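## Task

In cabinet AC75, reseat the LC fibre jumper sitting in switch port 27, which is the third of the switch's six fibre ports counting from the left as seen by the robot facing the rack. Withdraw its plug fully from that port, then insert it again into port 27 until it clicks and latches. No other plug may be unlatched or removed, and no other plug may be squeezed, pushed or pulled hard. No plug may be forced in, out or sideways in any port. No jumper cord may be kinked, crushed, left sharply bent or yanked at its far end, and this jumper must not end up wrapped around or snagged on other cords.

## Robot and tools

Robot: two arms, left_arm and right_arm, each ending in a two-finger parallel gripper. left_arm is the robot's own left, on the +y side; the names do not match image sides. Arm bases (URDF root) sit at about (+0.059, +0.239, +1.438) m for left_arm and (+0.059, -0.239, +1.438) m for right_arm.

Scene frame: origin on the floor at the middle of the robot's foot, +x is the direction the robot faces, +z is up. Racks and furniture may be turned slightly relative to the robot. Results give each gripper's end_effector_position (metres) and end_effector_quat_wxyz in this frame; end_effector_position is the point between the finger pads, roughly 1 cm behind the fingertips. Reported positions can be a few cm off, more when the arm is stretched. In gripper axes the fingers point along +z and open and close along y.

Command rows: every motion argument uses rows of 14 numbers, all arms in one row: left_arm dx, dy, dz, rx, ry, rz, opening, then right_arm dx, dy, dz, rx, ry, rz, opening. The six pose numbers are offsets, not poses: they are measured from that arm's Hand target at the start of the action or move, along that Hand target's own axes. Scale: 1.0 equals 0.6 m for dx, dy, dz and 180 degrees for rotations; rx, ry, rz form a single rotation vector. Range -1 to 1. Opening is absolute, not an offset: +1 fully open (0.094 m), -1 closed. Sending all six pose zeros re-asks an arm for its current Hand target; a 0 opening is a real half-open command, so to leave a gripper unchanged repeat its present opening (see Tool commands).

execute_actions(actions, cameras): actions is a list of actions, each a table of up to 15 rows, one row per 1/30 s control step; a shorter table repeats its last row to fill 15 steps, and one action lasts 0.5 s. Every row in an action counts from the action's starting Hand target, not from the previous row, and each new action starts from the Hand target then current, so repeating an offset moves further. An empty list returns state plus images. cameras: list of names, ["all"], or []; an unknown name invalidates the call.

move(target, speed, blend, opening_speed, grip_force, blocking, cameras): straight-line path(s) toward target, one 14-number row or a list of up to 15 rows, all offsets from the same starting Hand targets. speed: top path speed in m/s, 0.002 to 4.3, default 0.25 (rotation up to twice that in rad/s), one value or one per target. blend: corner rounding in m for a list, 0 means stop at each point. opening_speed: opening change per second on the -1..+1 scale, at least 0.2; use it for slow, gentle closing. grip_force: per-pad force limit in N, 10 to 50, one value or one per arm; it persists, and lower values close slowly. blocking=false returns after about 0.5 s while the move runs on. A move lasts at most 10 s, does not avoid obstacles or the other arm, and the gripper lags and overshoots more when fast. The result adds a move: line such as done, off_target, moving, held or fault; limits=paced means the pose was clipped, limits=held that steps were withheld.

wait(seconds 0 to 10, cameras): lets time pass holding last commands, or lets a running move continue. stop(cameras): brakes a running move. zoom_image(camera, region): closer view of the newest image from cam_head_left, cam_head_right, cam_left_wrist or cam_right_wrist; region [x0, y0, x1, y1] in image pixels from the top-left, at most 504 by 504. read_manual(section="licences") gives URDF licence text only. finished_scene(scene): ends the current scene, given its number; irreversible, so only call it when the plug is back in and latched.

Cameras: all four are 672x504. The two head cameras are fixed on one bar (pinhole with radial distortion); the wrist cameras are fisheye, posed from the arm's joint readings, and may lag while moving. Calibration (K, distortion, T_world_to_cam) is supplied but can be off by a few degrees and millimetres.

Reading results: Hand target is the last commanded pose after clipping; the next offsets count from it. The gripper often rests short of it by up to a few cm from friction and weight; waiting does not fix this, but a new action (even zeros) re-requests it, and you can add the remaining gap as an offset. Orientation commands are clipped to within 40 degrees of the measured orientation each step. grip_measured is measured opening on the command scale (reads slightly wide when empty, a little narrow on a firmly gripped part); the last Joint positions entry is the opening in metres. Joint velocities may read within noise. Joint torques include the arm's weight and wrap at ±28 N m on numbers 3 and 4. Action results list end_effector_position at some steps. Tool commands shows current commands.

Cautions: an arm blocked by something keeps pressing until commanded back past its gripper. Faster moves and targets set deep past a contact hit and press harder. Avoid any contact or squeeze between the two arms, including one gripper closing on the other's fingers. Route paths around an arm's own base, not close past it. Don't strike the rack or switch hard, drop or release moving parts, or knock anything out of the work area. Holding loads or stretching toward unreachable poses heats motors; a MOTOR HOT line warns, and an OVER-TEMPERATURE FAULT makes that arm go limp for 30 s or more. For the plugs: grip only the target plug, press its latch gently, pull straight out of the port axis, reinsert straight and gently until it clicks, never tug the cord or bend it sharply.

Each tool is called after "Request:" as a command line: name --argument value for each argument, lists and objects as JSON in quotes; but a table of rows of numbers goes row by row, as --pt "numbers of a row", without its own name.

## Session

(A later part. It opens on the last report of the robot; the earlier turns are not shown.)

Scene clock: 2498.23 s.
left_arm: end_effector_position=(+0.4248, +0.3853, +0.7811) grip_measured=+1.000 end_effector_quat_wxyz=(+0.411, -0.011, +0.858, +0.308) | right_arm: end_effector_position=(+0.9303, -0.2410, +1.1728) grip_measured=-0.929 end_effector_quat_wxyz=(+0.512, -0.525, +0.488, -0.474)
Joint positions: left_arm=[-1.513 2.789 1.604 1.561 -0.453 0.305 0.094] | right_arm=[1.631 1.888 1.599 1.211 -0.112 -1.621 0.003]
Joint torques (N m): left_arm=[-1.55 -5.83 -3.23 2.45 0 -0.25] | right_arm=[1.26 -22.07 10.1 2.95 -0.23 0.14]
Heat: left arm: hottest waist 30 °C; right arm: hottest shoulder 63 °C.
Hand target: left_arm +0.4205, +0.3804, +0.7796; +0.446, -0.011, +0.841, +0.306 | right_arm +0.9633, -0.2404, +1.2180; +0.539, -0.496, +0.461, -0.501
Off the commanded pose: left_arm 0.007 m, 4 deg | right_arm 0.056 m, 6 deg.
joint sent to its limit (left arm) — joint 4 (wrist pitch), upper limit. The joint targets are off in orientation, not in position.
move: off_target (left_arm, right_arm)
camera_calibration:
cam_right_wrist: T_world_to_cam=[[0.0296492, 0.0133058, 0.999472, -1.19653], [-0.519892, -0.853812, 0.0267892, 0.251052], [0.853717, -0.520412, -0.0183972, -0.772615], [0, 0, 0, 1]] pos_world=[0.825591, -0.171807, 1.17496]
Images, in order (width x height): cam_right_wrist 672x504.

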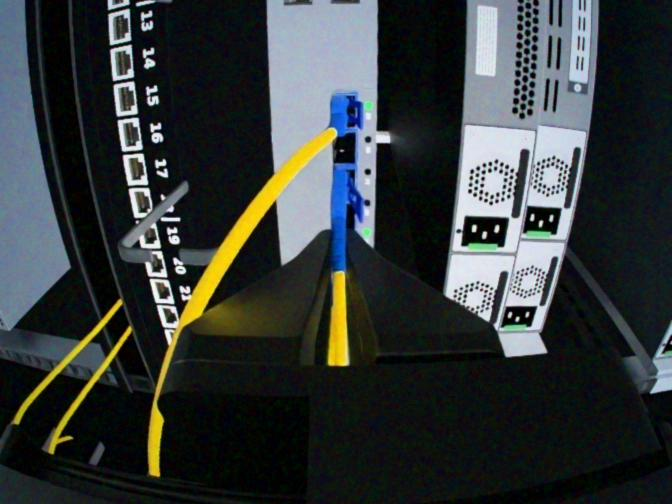

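Request:
wait --seconds 0 --cameras '["cam_head_left", "cam_head_right"]'

Request:
zoom_image --camera "cam_head_left" --region '[474, 352, 500, 374]'

Request:
zoom_image --camera "cam_head_right" --region '[436, 352, 462, 374]'

Request:
zoom_image --camera "cam_head_left" --region '[454, 352, 480, 374]'

Request:
zoom_image --camera "cam_head_right" --region '[415, 352, 441, 374]'

Scene clock: 2515.80 s.
left_arm: end_effector_position=(+0.4248, +0.3853, +0.7811) grip_measured=+1.000 end_effector_quat_wxyz=(+0.411, -0.011, +0.858, +0.308) | right_arm: end_effector_position=(+0.9303, -0.2410, +1.1728) grip_measured=-0.929 end_effector_quat_wxyz=(+0.512, -0.525, +0.488, -0.474)
Joint positions: left_arm=[-1.513 2.789 1.604 1.561 -0.453 0.305 0.094] | right_arm=[1.631 1.888 1.599 1.211 -0.112 -1.621 0.003]
Joint torques (N m): left_arm=[-1.38 -6.07 -3.19 2.47 -0.01 -0.26] | right_arm=[1.55 -22.18 10.14 3.06 -0.23 0.13]
Heat: left arm: hottest waist 30 °C; right arm: hottest shoulder 65 °C.
Hand target: left_arm +0.4205, +0.3804, +0.7796; +0.446, -0.011, +0.841, +0.306 | right_arm +0.9633, -0.2404, +1.2180; +0.539, -0.496, +0.461, -0.501
Tool commands: left_gripper/opening=+1.0 right_gripper/opening=-1.0
Off the commanded pose: left_arm 0.007 m, 4 deg | right_arm 0.056 m, 6 deg.
Images, in order (width x height): cam_head_left 672x504, cam_head_right 672x504.

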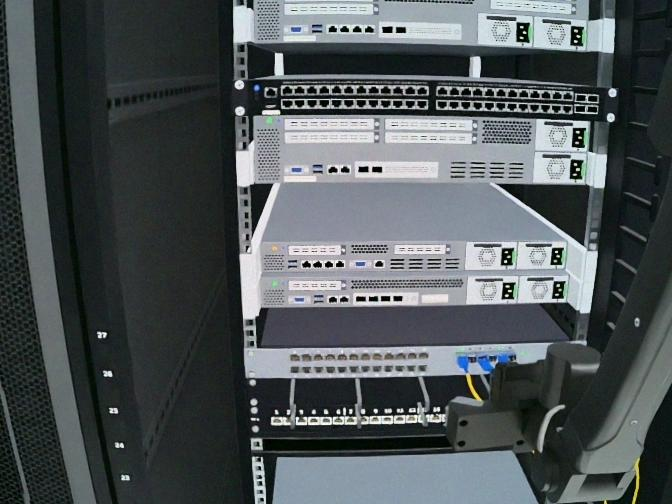

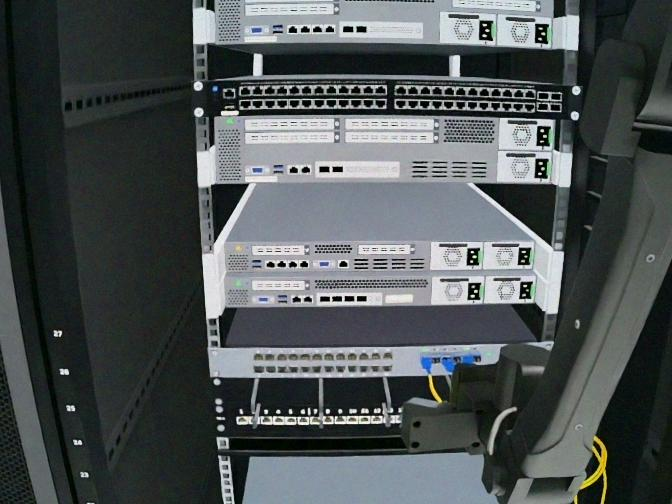

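Scaled by 19.385 from the camera's 672x504 image, which has a finer 960x720 frame.

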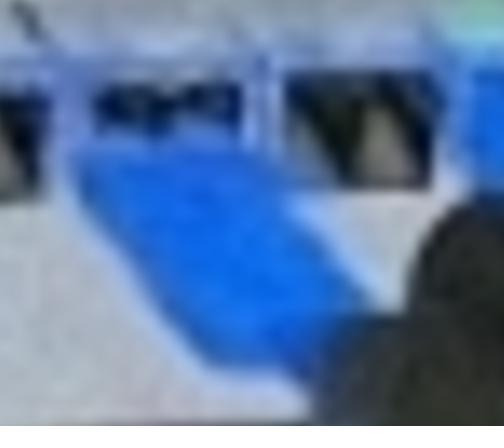

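Scaled by 19.385 from the camera's 672x504 image, which has a finer 960x720 frame.

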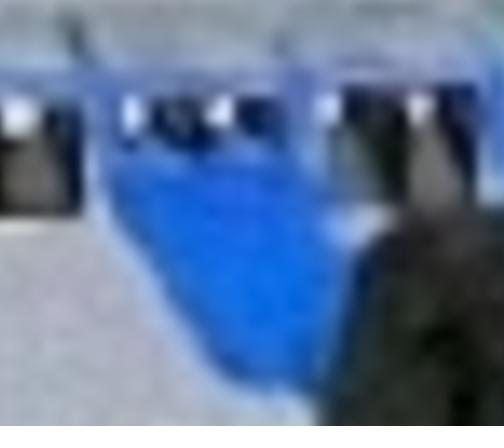

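Scaled by 19.385 from the camera's 672x504 image, which has a finer 960x720 frame.

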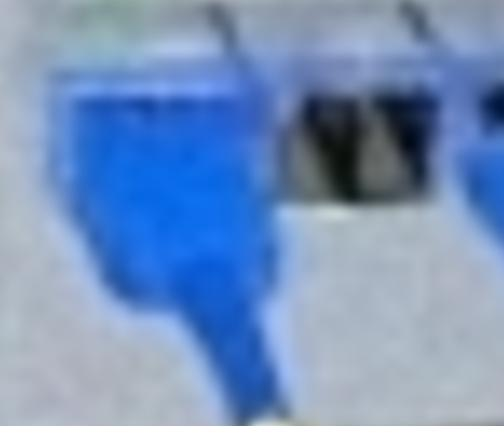

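Scaled by 19.385 from the camera's 672x504 image, which has a finer 960x720 frame.

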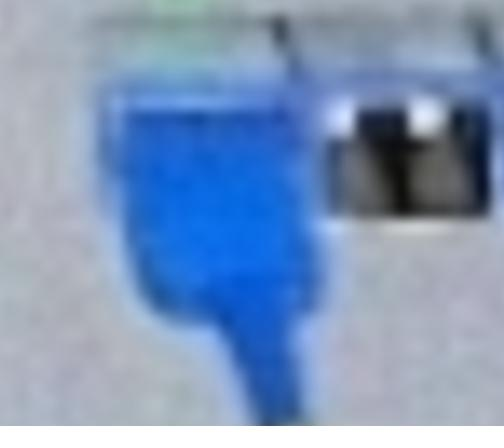

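Request:
move --target '[0,0,0,0,0,0,1, -0.003,0,0,0,0.0127,0,-1]' --speed 0.05

Request:
move --target '[0,0,0,0,0,0,1, -0.003,0,0,0,0.0127,0,-1]' --speed 0.05 --cameras '["cam_right_wrist"]'

Request:
zoom_image --camera "cam_right_wrist" --region '[320, 150, 380, 220]'

Scene clock: 2573.20 s.
left_arm: end_effector_position=(+0.4248, +0.3853, +0.7811) grip_measured=+1.000 end_effector_quat_wxyz=(+0.411, -0.011, +0.858, +0.308) | right_arm: end_effector_position=(+0.9308, -0.2461, +1.1734) grip_measured=-0.929 end_effector_quat_wxyz=(+0.502, -0.514, +0.499, -0.484)
Joint positions: left_arm=[-1.513 2.789 1.604 1.561 -0.453 0.305 0.094] | right_arm=[1.634 1.888 1.599 1.215 -0.07 -1.621 0.003]
Joint torques (N m): left_arm=[-1.14 -5.95 -3.22 2.4 0.01 -0.27] | right_arm=[2.2 -22.42 10.03 3.1 0.04 0.04]
Heat: left arm: hottest waist 30 °C; right arm: hottest shoulder 67 °C.
Hand target: left_arm +0.4205, +0.3804, +0.7796; +0.446, -0.011, +0.841, +0.306 | right_arm +0.9633, -0.2386, +1.2181; +0.530, -0.486, +0.472, -0.510
Off the commanded pose: left_arm 0.007 m, 4 deg | right_arm 0.056 m, 6 deg.
joint sent to its limit (left arm) — joint 4 (wrist pitch), upper limit. The joint targets are off in orientation, not in position.
move: off_target (left_arm, right_arm)

Scene clock: 2574.07 s.
left_arm: end_effector_position=(+0.4248, +0.3853, +0.7811) grip_measured=+1.000 end_effector_quat_wxyz=(+0.411, -0.011, +0.858, +0.308) | right_arm: end_effector_position=(+0.9306, -0.2464, +1.1733) grip_measured=-0.929 end_effector_quat_wxyz=(+0.492, -0.503, +0.510, -0.495)
Joint positions: left_arm=[-1.513 2.789 1.604 1.561 -0.453 0.305 0.094] | right_arm=[1.646 1.89 1.599 1.219 -0.02 -1.629 0.003]
Joint torques (N m): left_arm=[-1.49 -6.07 -3.15 2.52 -0.02 -0.26] | right_arm=[2.49 -22.42 10.09 2.97 -0.09 -0.01]
Heat: left arm: hottest waist 30 °C; right arm: hottest shoulder 67 °C.
Hand target: left_arm +0.4205, +0.3804, +0.7796; +0.446, -0.011, +0.841, +0.306 | right_arm +0.9631, -0.2367, +1.2180; +0.520, -0.476, +0.482, -0.520
Off the commanded pose: left_arm 0.007 m, 4 deg | right_arm 0.056 m, 6 deg.
joint sent to its limit (left arm) — joint 4 (wrist pitch), upper limit. The joint targets are off in orientation, not in position.
move: off_target (left_arm, right_arm)
camera_calibration:
cam_right_wrist: T_world_to_cam=[[0.0289526, 0.00880818, 0.999542, -1.19752], [-0.589422, -0.807463, 0.0241887, 0.325742], [0.807306, -0.589853, -0.0181864, -0.749824], [0, 0, 0, 1]] pos_world=[0.832008, -0.168713, 1.17546]
Images, in order (width x height): cam_right_wrist 672x504.

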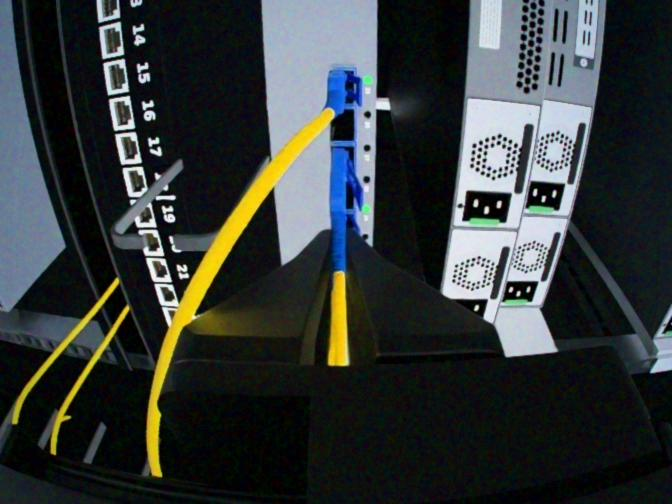

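Scaled by 7.200 from the camera's 672x504 image, which has a finer 960x720 frame.

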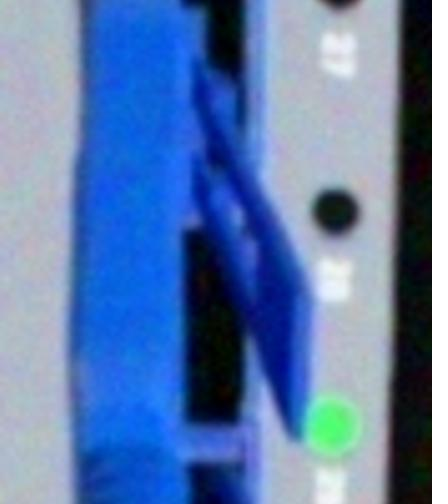

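Request:
zoom_image --camera "cam_right_wrist" --region '[320, 130, 380, 200]'

Request:
wait --seconds 0 --cameras '["cam_head_left", "cam_head_right"]'

Request:
zoom_image --camera "cam_head_left" --region '[474, 352, 500, 374]'

Request:
zoom_image --camera "cam_head_right" --region '[436, 352, 462, 374]'

Scaled by 7.200 from the camera's 672x504 image, which has a finer 960x720 frame.

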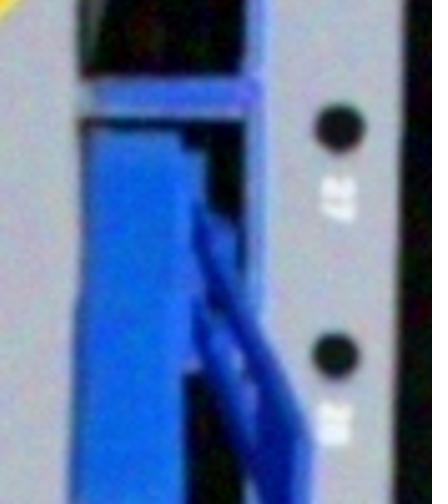

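Scene clock: 2579.83 s.
left_arm: end_effector_position=(+0.4248, +0.3853, +0.7811) grip_measured=+1.000 end_effector_quat_wxyz=(+0.411, -0.011, +0.858, +0.308) | right_arm: end_effector_position=(+0.9306, -0.2464, +1.1733) grip_measured=-0.929 end_effector_quat_wxyz=(+0.492, -0.503, +0.510, -0.495)
Joint positions: left_arm=[-1.513 2.789 1.604 1.561 -0.453 0.305 0.094] | right_arm=[1.646 1.89 1.599 1.219 -0.02 -1.63 0.003]
Joint torques (N m): left_arm=[-1.67 -5.83 -3.23 2.43 -0.02 -0.25] | right_arm=[2.67 -22.12 10.06 3.08 -0.11 0]
Heat: left arm: hottest waist 30 °C; right arm: hottest shoulder 67 °C.
Hand target: left_arm +0.4205, +0.3804, +0.7796; +0.446, -0.011, +0.841, +0.306 | right_arm +0.9631, -0.2367, +1.2180; +0.520, -0.476, +0.482, -0.520
Tool commands: left_gripper/opening=+1.0 right_gripper/opening=-1.0
Off the commanded pose: left_arm 0.007 m, 4 deg | right_arm 0.056 m, 6 deg.
Images, in order (width x height): cam_head_left 672x504, cam_head_right 672x504.

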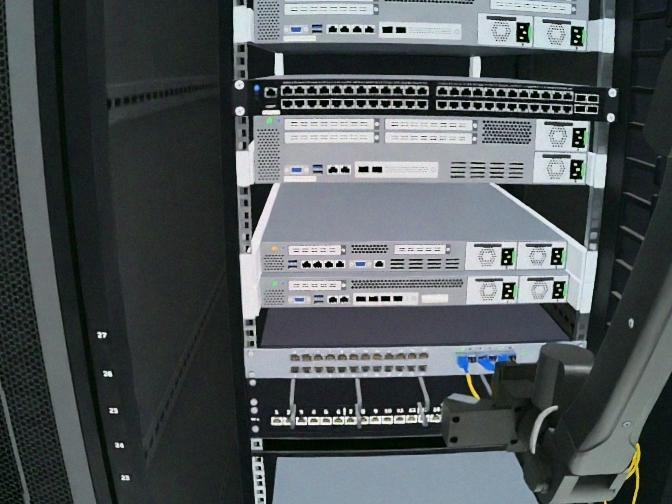

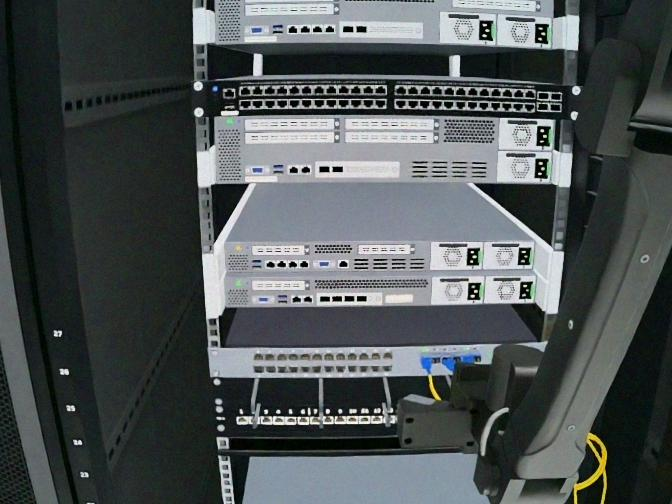

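Scaled by 19.385 from the camera's 672x504 image, which has a finer 960x720 frame.

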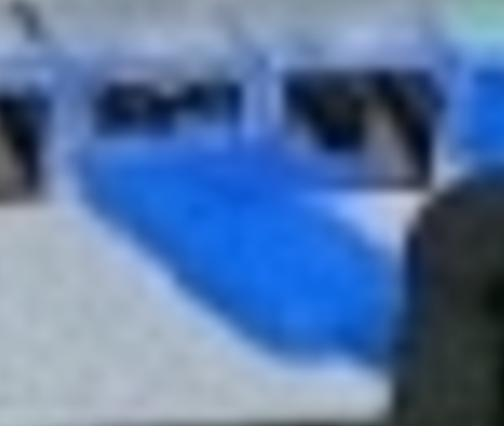

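Scaled by 19.385 from the camera's 672x504 image, which has a finer 960x720 frame.

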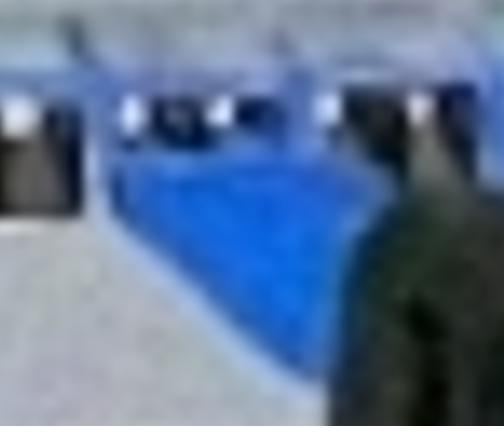

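Request:
move --target '[0,0,0,0,0,0,1, -0.016,0.02,-0.0175,-0.0095,0,0,-1]' --speed 0.04 --cameras '["cam_right_wrist"]'

Request:
zoom_image --camera "cam_right_wrist" --region '[320, 130, 380, 200]'

Scene clock: 2593.13 s.
left_arm: end_effector_position=(+0.4248, +0.3853, +0.7811) grip_measured=+1.000 end_effector_quat_wxyz=(+0.411, -0.011, +0.858, +0.308) | right_arm: end_effector_position=(+0.9296, -0.2326, +1.1720) grip_measured=-0.929 end_effector_quat_wxyz=(+0.494, -0.503, +0.510, -0.493)
Joint positions: left_arm=[-1.513 2.789 1.604 1.561 -0.453 0.305 0.094] | right_arm=[1.668 1.894 1.599 1.222 -0.01 -1.642 0.003]
Joint torques (N m): left_arm=[-1.32 -5.71 -3.21 2.41 0 -0.25] | right_arm=[2.55 -21.95 8.62 2.65 -0.15 -0.02]
Heat: left arm: hottest waist 30 °C; right arm: hottest shoulder 68 °C.
Hand target: left_arm +0.4205, +0.3804, +0.7796; +0.446, -0.011, +0.841, +0.306 | right_arm +0.9537, -0.2272, +1.2052; +0.513, -0.483, +0.490, -0.513
Off the commanded pose: left_arm 0.007 m, 4 deg | right_arm 0.041 m, 5 deg.
joint sent to its limit (left arm) — joint 4 (wrist pitch), upper limit. The joint targets are off in orientation, not in position.
move: off_target (left_arm, right_arm)
camera_calibration:
cam_right_wrist: T_world_to_cam=[[0.0292341, 0.00506292, 0.99956, -1.19744], [-0.587508, -0.808938, 0.0212802, 0.337559], [0.80869, -0.587871, -0.0206741, -0.738828], [0, 0, 0, 1]] pos_world=[0.830808, -0.155209, 1.17446]
Images, in order (width x height): cam_right_wrist 672x504.

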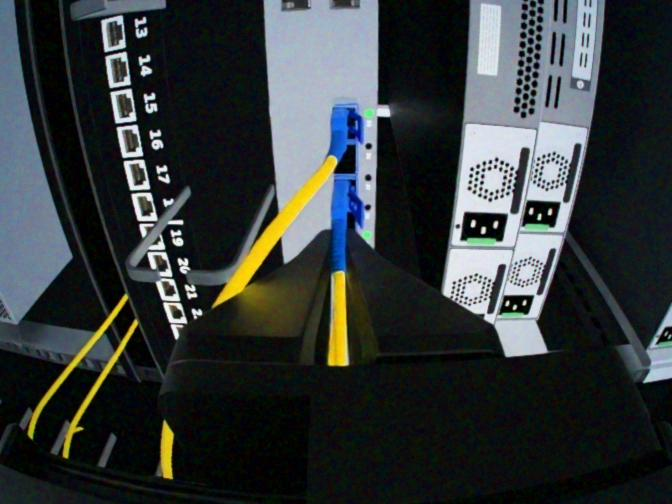

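Scaled by 7.200 from the camera's 672x504 image, which has a finer 960x720 frame.

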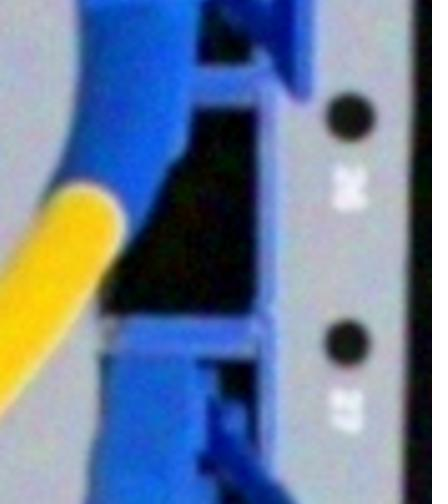

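Request:
wait --seconds 0 --cameras '["cam_head_left", "cam_head_right", "cam_right_wrist"]'

Request:
zoom_image --camera "cam_head_left" --region '[474, 352, 500, 374]'

Request:
zoom_image --camera "cam_head_right" --region '[436, 352, 462, 374]'

Request:
zoom_image --camera "cam_right_wrist" --region '[320, 160, 380, 230]'

Scene clock: 2599.77 s.
left_arm: end_effector_position=(+0.4248, +0.3853, +0.7811) grip_measured=+1.000 end_effector_quat_wxyz=(+0.411, -0.011, +0.858, +0.308) | right_arm: end_effector_position=(+0.9296, -0.2326, +1.1720) grip_measured=-0.929 end_effector_quat_wxyz=(+0.494, -0.503, +0.510, -0.493)
Joint positions: left_arm=[-1.513 2.789 1.604 1.561 -0.453 0.305 0.094] | right_arm=[1.668 1.894 1.599 1.222 -0.01 -1.642 0.003]
Joint torques (N m): left_arm=[-1.49 -5.71 -3.26 2.51 0.01 -0.24] | right_arm=[2.32 -21.66 8.58 2.74 -0.14 0]
Heat: left arm: hottest waist 30 °C; right arm: hottest shoulder 68 °C.
Hand target: left_arm +0.4205, +0.3804, +0.7796; +0.446, -0.011, +0.841, +0.306 | right_arm +0.9537, -0.2272, +1.2052; +0.513, -0.483, +0.490, -0.513
Tool commands: left_gripper/opening=+1.0 right_gripper/opening=-1.0
Off the commanded pose: left_arm 0.007 m, 4 deg | right_arm 0.041 m, 5 deg.
camera_calibration:
cam_right_wrist: T_world_to_cam=[[0.0292501, 0.00542295, 0.999557, -1.1974], [-0.587501, -0.808936, 0.0215808, 0.3372], [0.808695, -0.587872, -0.0204755, -0.739065], [0, 0, 0, 1]] pos_world=[0.830808, -0.155209, 1.17446]
Images, in order (width x height): cam_head_left 672x504, cam_head_right 672x504, cam_right_wrist 672x504.

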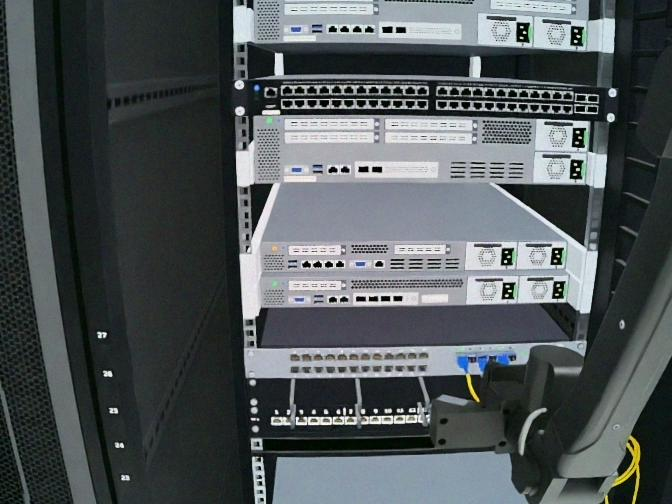

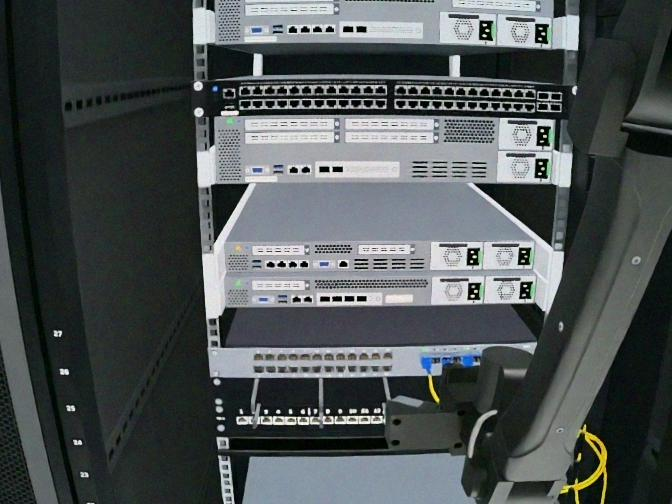

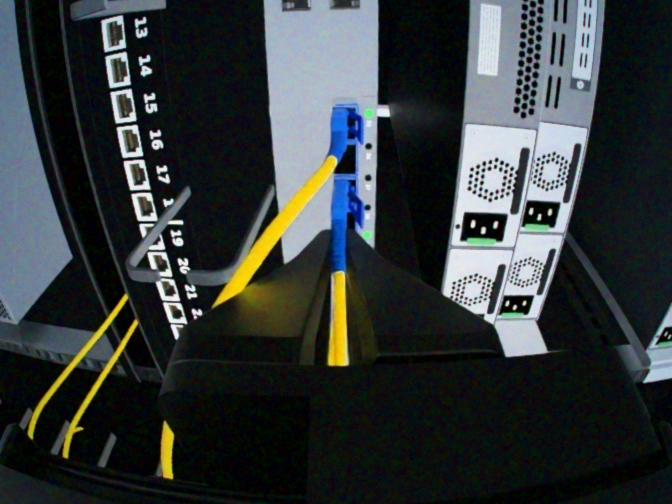

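Scaled by 19.385 from the camera's 672x504 image, which has a finer 960x720 frame.

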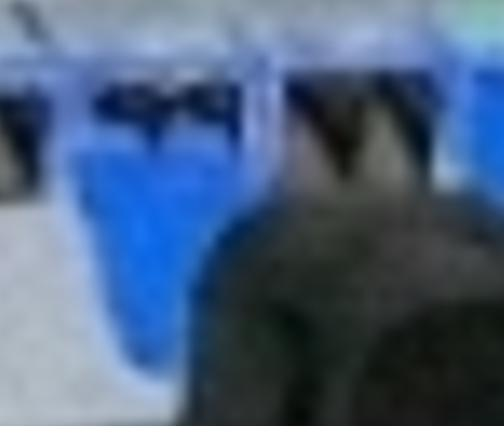

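Scaled by 19.385 from the camera's 672x504 image, which has a finer 960x720 frame.

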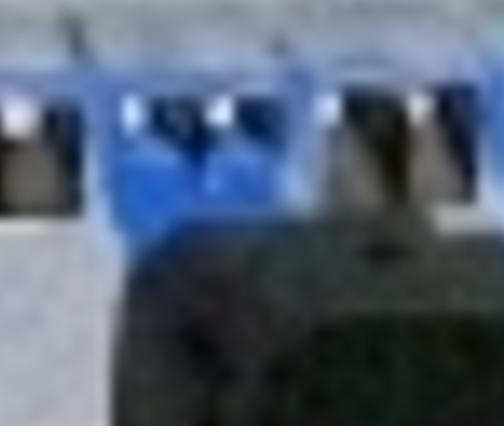

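Scaled by 7.200 from the camera's 672x504 image, which has a finer 960x720 frame.

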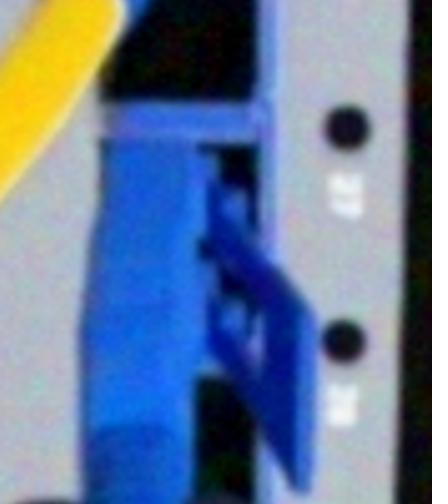

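Request:
move --target '[0,0,0,0,0,0,1,0.0245,0,0,0,0,0,-1]' --speed 0.05 --cameras '["cam_head_left","cam_head_right","cam_right_wrist"]'

Request:
zoom_image --camera "cam_head_left" --region '[474, 352, 500, 374]'

Request:
zoom_image --camera "cam_right_wrist" --region '[320, 150, 380, 220]'

Scene clock: 2643.53 s.
left_arm: end_effector_position=(+0.4248, +0.3853, +0.7811) grip_measured=+1.000 end_effector_quat_wxyz=(+0.411, -0.011, +0.858, +0.308) | right_arm: end_effector_position=(+0.9296, -0.2355, +1.1719) grip_measured=-0.929 end_effector_quat_wxyz=(+0.495, -0.505, +0.507, -0.493)
Joint positions: left_arm=[-1.513 2.789 1.604 1.561 -0.453 0.305 0.094] | right_arm=[1.661 1.894 1.599 1.223 -0.021 -1.641 0.003]
Joint torques (N m): left_arm=[-1.49 -5.71 -3.17 2.43 -0.04 -0.24] | right_arm=[0.97 -22.36 8.54 2.55 -0.22 0.16]
Heat: left arm: hottest waist 30 °C; right arm: hottest shoulder 69 °C.
Hand target: left_arm +0.4205, +0.3804, +0.7796; +0.446, -0.011, +0.841, +0.306 | right_arm +0.9536, -0.2418, +1.2051; +0.513, -0.483, +0.490, -0.513
Off the commanded pose: left_arm 0.007 m, 4 deg | right_arm 0.042 m, 4 deg.
joint sent to its limit (left arm) — joint 4 (wrist pitch), upper limit. The joint targets are off in orientation, not in position.
move: off_target (left_arm, right_arm)
camera_calibration:
cam_right_wrist: T_world_to_cam=[[0.0283086, 0.00987358, 0.99955, -1.19526], [-0.581192, -0.813398, 0.0244949, 0.324578], [0.813274, -0.581624, -0.0172877, -0.747262], [0, 0, 0, 1]] pos_world=[0.830207, -0.158813, 1.17386]
Images, in order (width x height): cam_head_left 672x504, cam_head_right 672x504, cam_right_wrist 672x504.

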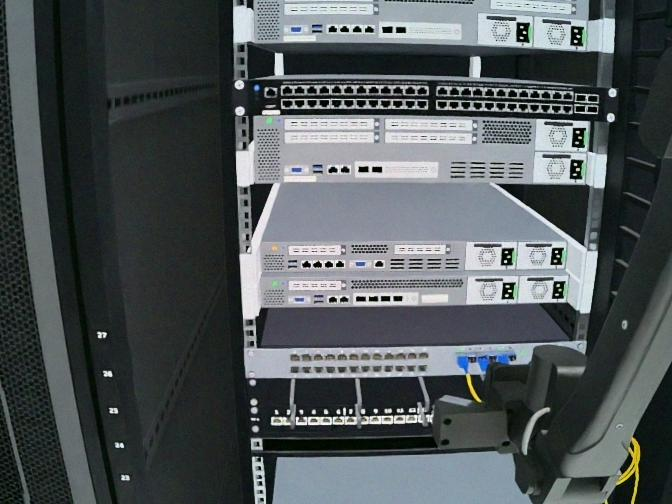

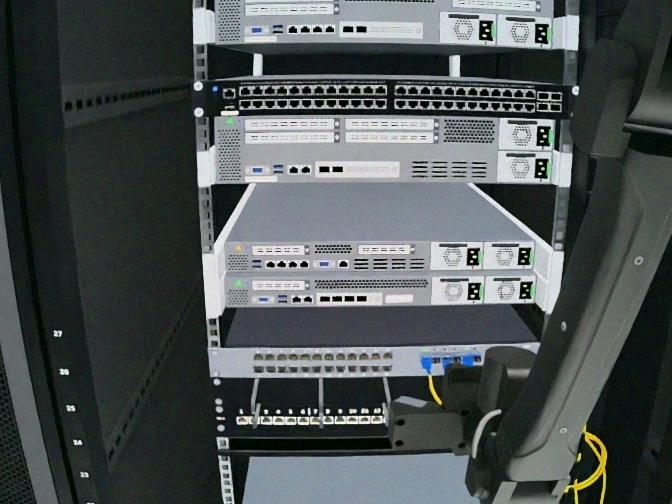

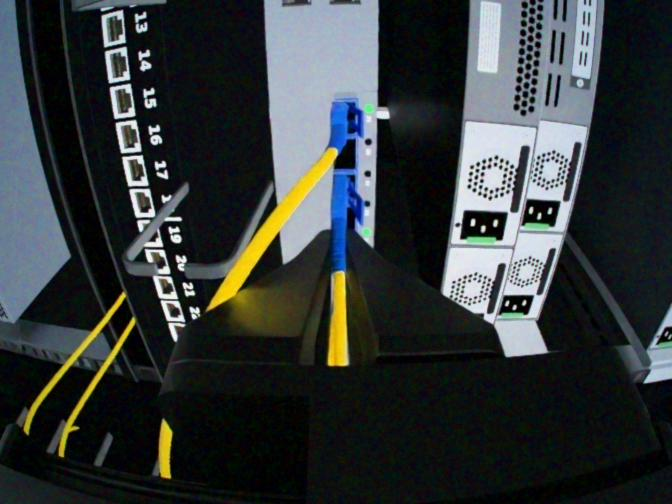

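Scaled by 19.385 from the camera's 672x504 image, which has a finer 960x720 frame.

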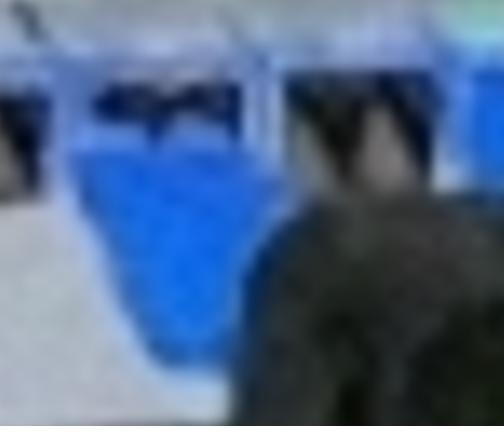

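Scaled by 7.200 from the camera's 672x504 image, which has a finer 960x720 frame.

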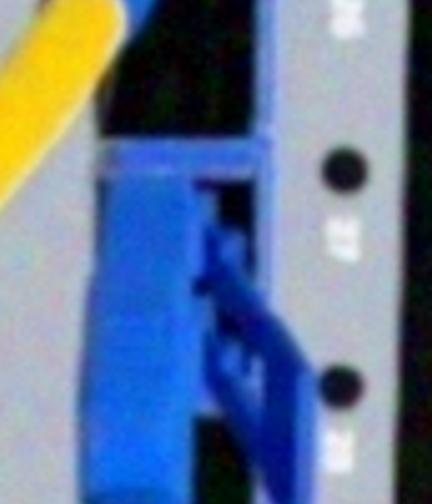

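Request:
move --target '[0,0,0,0,0,0,1,0,-0.0158,0.0175,0.0064,0,0,-1]' --speed 0.03 --cameras '["cam_head_left","cam_right_wrist"]'

Request:
zoom_image --camera "cam_head_left" --region '[474, 352, 500, 374]'

Request:
zoom_image --camera "cam_right_wrist" --region '[320, 150, 380, 220]'

Scene clock: 2655.73 s.
left_arm: end_effector_position=(+0.4248, +0.3853, +0.7811) grip_measured=+1.000 end_effector_quat_wxyz=(+0.411, -0.011, +0.858, +0.308) | right_arm: end_effector_position=(+0.9298, -0.2354, +1.1721) grip_measured=-0.929 end_effector_quat_wxyz=(+0.495, -0.505, +0.507, -0.493)
Joint positions: left_arm=[-1.513 2.789 1.604 1.561 -0.453 0.305 0.094] | right_arm=[1.661 1.894 1.6 1.223 -0.022 -1.641 0.003]
Joint torques (N m): left_arm=[-1.32 -6.07 -3.19 2.51 0 -0.25] | right_arm=[0.85 -22.36 10.03 2.51 -0.23 0.16]
Heat: left arm: hottest waist 30 °C; right arm: hottest shoulder 69 °C.
Hand target: left_arm +0.4205, +0.3804, +0.7796; +0.446, -0.011, +0.841, +0.306 | right_arm +0.9637, -0.2419, +1.2152; +0.518, -0.478, +0.485, -0.518
Off the commanded pose: left_arm 0.007 m, 4 deg | right_arm 0.055 m, 6 deg.
joint sent to its limit (left arm) — joint 4 (wrist pitch), upper limit. The joint targets are off in orientation, not in position.
move: off_target (left_arm, right_arm)
camera_calibration:
cam_right_wrist: T_world_to_cam=[[0.0275193, 0.00983828, 0.999573, -1.19484], [-0.580587, -0.813845, 0.0239944, 0.324704], [0.813733, -0.580999, -0.0166845, -0.748412], [0, 0, 0, 1]] pos_world=[0.830408, -0.158813, 1.17406]
Images, in order (width x height): cam_head_left 672x504, cam_right_wrist 672x504.

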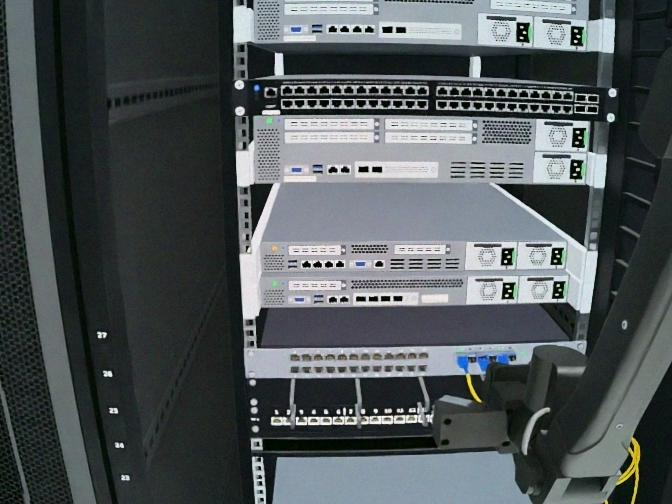

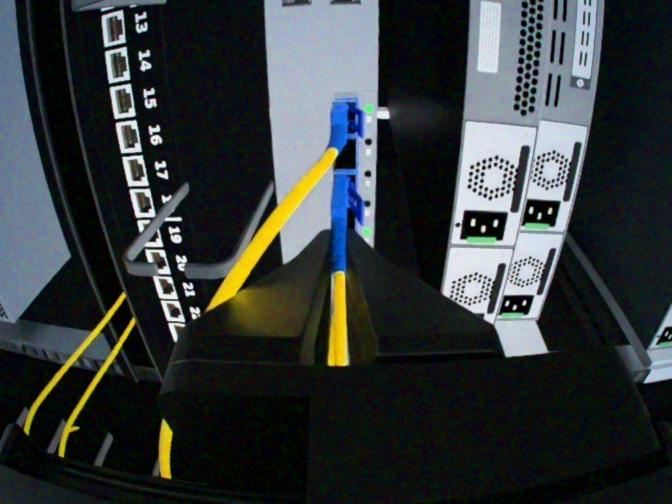

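Scaled by 19.385 from the camera's 672x504 image, which has a finer 960x720 frame.

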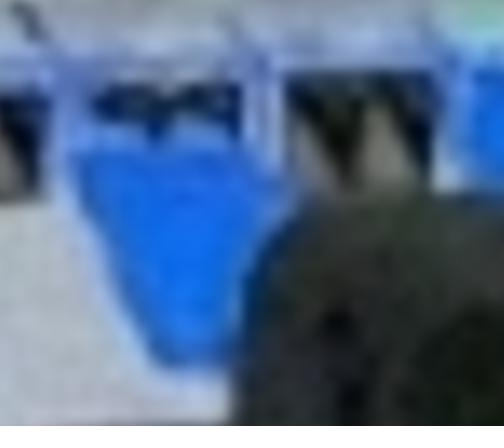

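Scaled by 7.200 from the camera's 672x504 image, which has a finer 960x720 frame.

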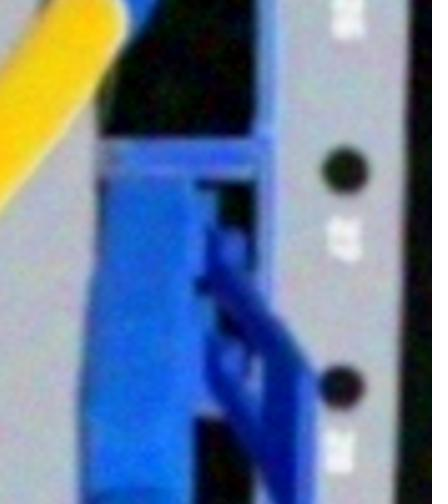

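Request:
move --target '[0,0,0,0,0,0,1,0,-0.0158,0.0175,0.0064,0,0,-1]' --speed 0.03 --cameras '["cam_head_left","cam_right_wrist"]'

Request:
zoom_image --camera "cam_right_wrist" --region '[320, 150, 380, 220]'

Scene clock: 2666.70 s.
left_arm: end_effector_position=(+0.4248, +0.3853, +0.7811) grip_measured=+1.000 end_effector_quat_wxyz=(+0.411, -0.011, +0.858, +0.308) | right_arm: end_effector_position=(+0.9304, -0.2354, +1.1727) grip_measured=-0.929 end_effector_quat_wxyz=(+0.496, -0.505, +0.506, -0.493)
Joint positions: left_arm=[-1.513 2.789 1.604 1.561 -0.453 0.305 0.094] | right_arm=[1.661 1.894 1.601 1.223 -0.023 -1.641 0.003]
Joint torques (N m): left_arm=[-1.2 -5.54 -3.17 2.47 -0.01 -0.26] | right_arm=[1.08 -22.77 11.34 2.41 -0.25 0.15]
Heat: left arm: hottest waist 30 °C; right arm: hottest shoulder 70 °C.
Hand target: left_arm +0.4205, +0.3804, +0.7796; +0.446, -0.011, +0.841, +0.306 | right_arm +0.9734, -0.2420, +1.2254; +0.523, -0.473, +0.479, -0.523
Off the commanded pose: left_arm 0.007 m, 4 deg | right_arm 0.068 m, 7 deg.
joint sent to its limit (left arm) — joint 4 (wrist pitch), upper limit. The joint targets are off in orientation, not in position.
move: off_target (left_arm, right_arm)
camera_calibration:
cam_right_wrist: T_world_to_cam=[[0.0259387, 0.0098731, 0.999615, -1.19399], [-0.580463, -0.813959, 0.0231016, 0.325913], [0.813874, -0.580838, -0.015382, -0.750434], [0, 0, 0, 1]] pos_world=[0.830909, -0.158813, 1.17446]
Images, in order (width x height): cam_head_left 672x504, cam_right_wrist 672x504.

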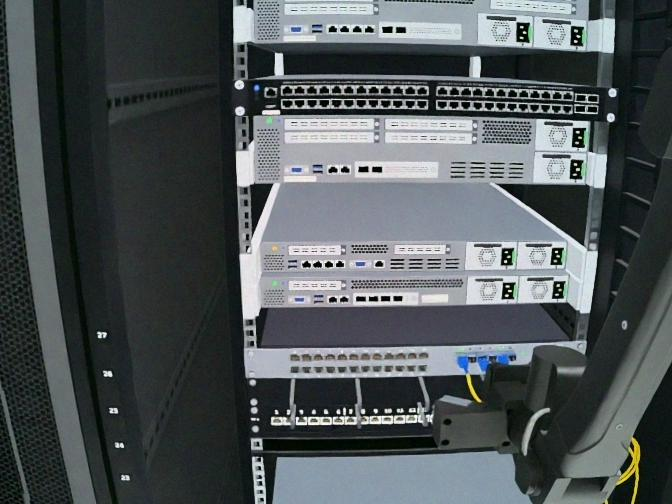

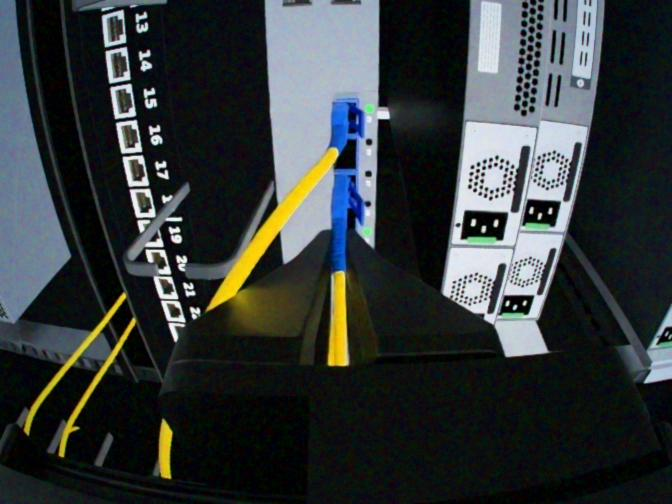

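Scaled by 7.200 from the camera's 672x504 image, which has a finer 960x720 frame.

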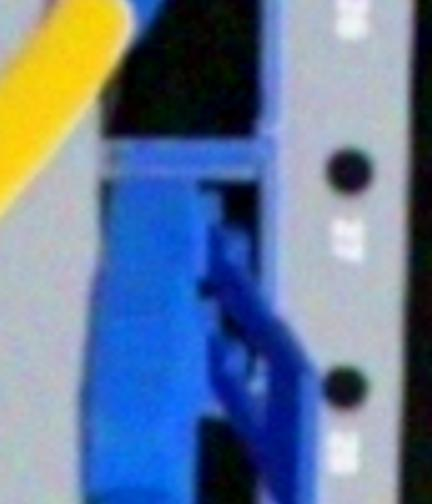

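Request:
execute_actions --actions '[]'

Request:
zoom_image --camera "cam_head_left" --region '[452, 345, 512, 380]'

Request:
zoom_image --camera "cam_head_right" --region '[414, 345, 474, 380]'

Request:
zoom_image --camera "cam_right_wrist" --region '[310, 85, 390, 235]'

Scene clock: 2681.67 s.
left_arm: end_effector_position=(+0.4248, +0.3853, +0.7811) grip_measured=+1.000 end_effector_quat_wxyz=(+0.411, -0.011, +0.858, +0.308) | right_arm: end_effector_position=(+0.9304, -0.2354, +1.1727) grip_measured=-0.929 end_effector_quat_wxyz=(+0.496, -0.505, +0.506, -0.493)
Joint positions: left_arm=[-1.513 2.789 1.604 1.561 -0.453 0.305 0.094] | right_arm=[1.661 1.894 1.601 1.223 -0.023 -1.641 0.003]
Joint velocities: within noise
Joint torques (N m): left_arm=[-1.38 -6.24 -3.28 2.5 -0.02 -0.24] | right_arm=[1.08 -22.89 11.29 2.37 -0.25 0.16]
Heat: left arm: hottest waist 30 °C; right arm: hottest shoulder 70 °C.
Hand target: left_arm +0.4205, +0.3804, +0.7796; +0.446, -0.011, +0.841, +0.306 | right_arm +0.9734, -0.2420, +1.2253; +0.523, -0.473, +0.479, -0.522
Tool commands: left_gripper/opening=+1.0 right_gripper/opening=-1.0
Off the commanded pose: left_arm 0.007 m, 4 deg | right_arm 0.068 m, 7 deg.
camera_calibration:
cam_left_wrist: T_world_to_cam=[[0.271504, -0.829395, -0.488252, 0.58029], [-0.936665, -0.111094, -0.332139, 0.707975], [0.221232, 0.547506, -0.807028, 0.452612], [0, 0, 0, 1]] pos_world=[0.405452, 0.312133, 0.883744]
cam_right_wrist: T_world_to_cam=[[0.0259387, 0.0098731, 0.999615, -1.19399], [-0.580463, -0.813959, 0.0231016, 0.325913], [0.813874, -0.580838, -0.015382, -0.750434], [0, 0, 0, 1]] pos_world=[0.830909, -0.158813, 1.17446]

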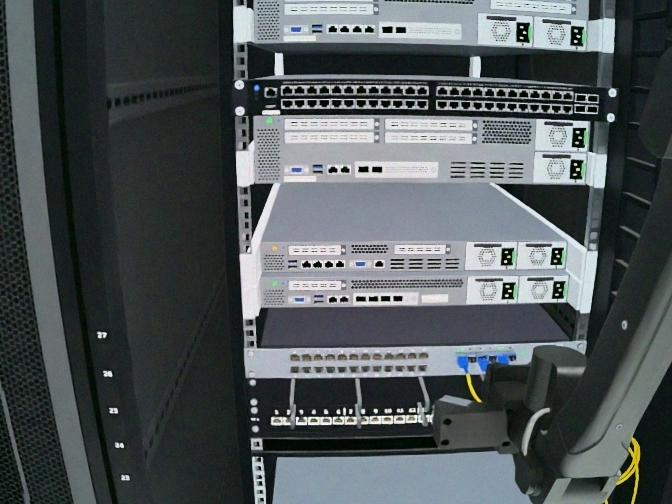

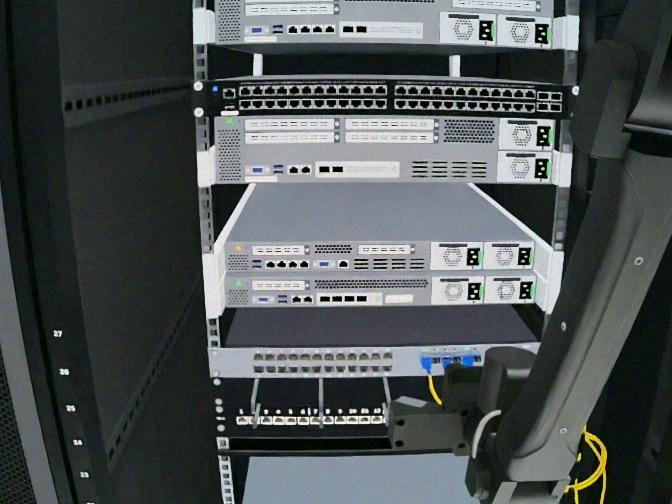

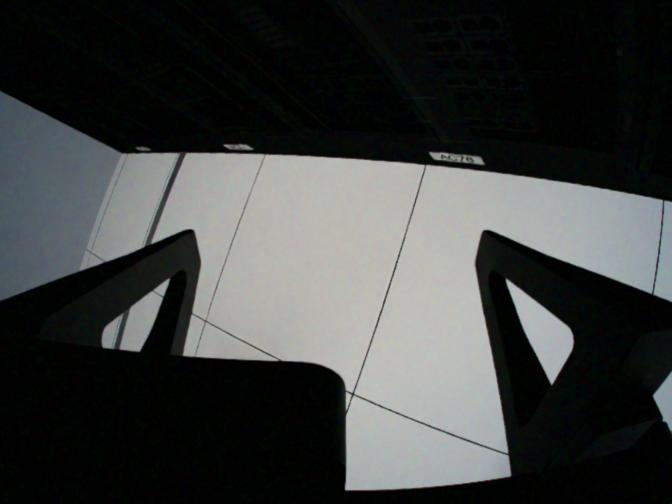

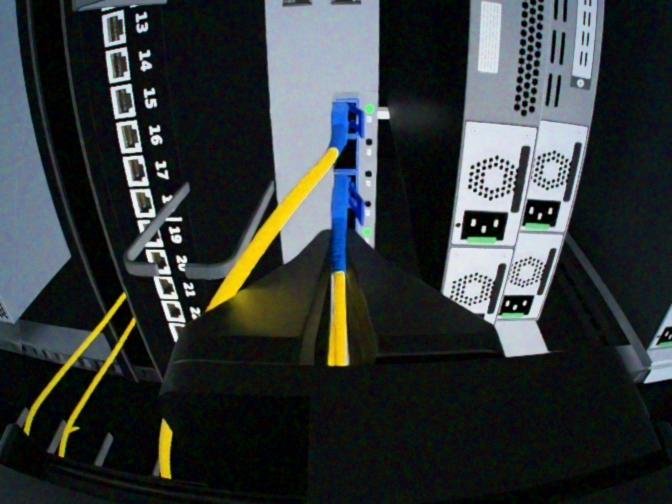

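Scaled by 8.400 from the camera's 672x504 image, which has a finer 960x720 frame.

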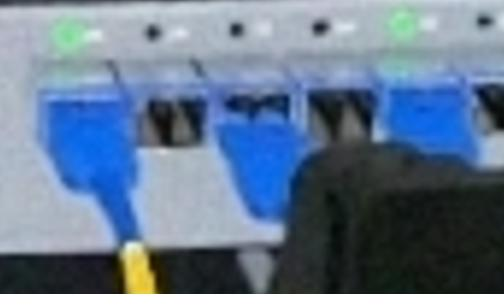

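Scaled by 8.400 from the camera's 672x504 image, which has a finer 960x720 frame.

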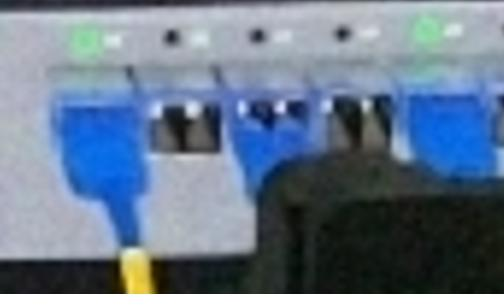

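Scaled by 3.360 from the camera's 672x504 image, which has a finer 960x720 frame.

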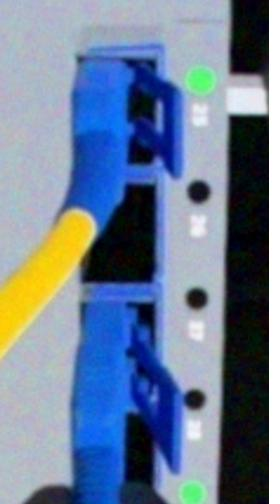

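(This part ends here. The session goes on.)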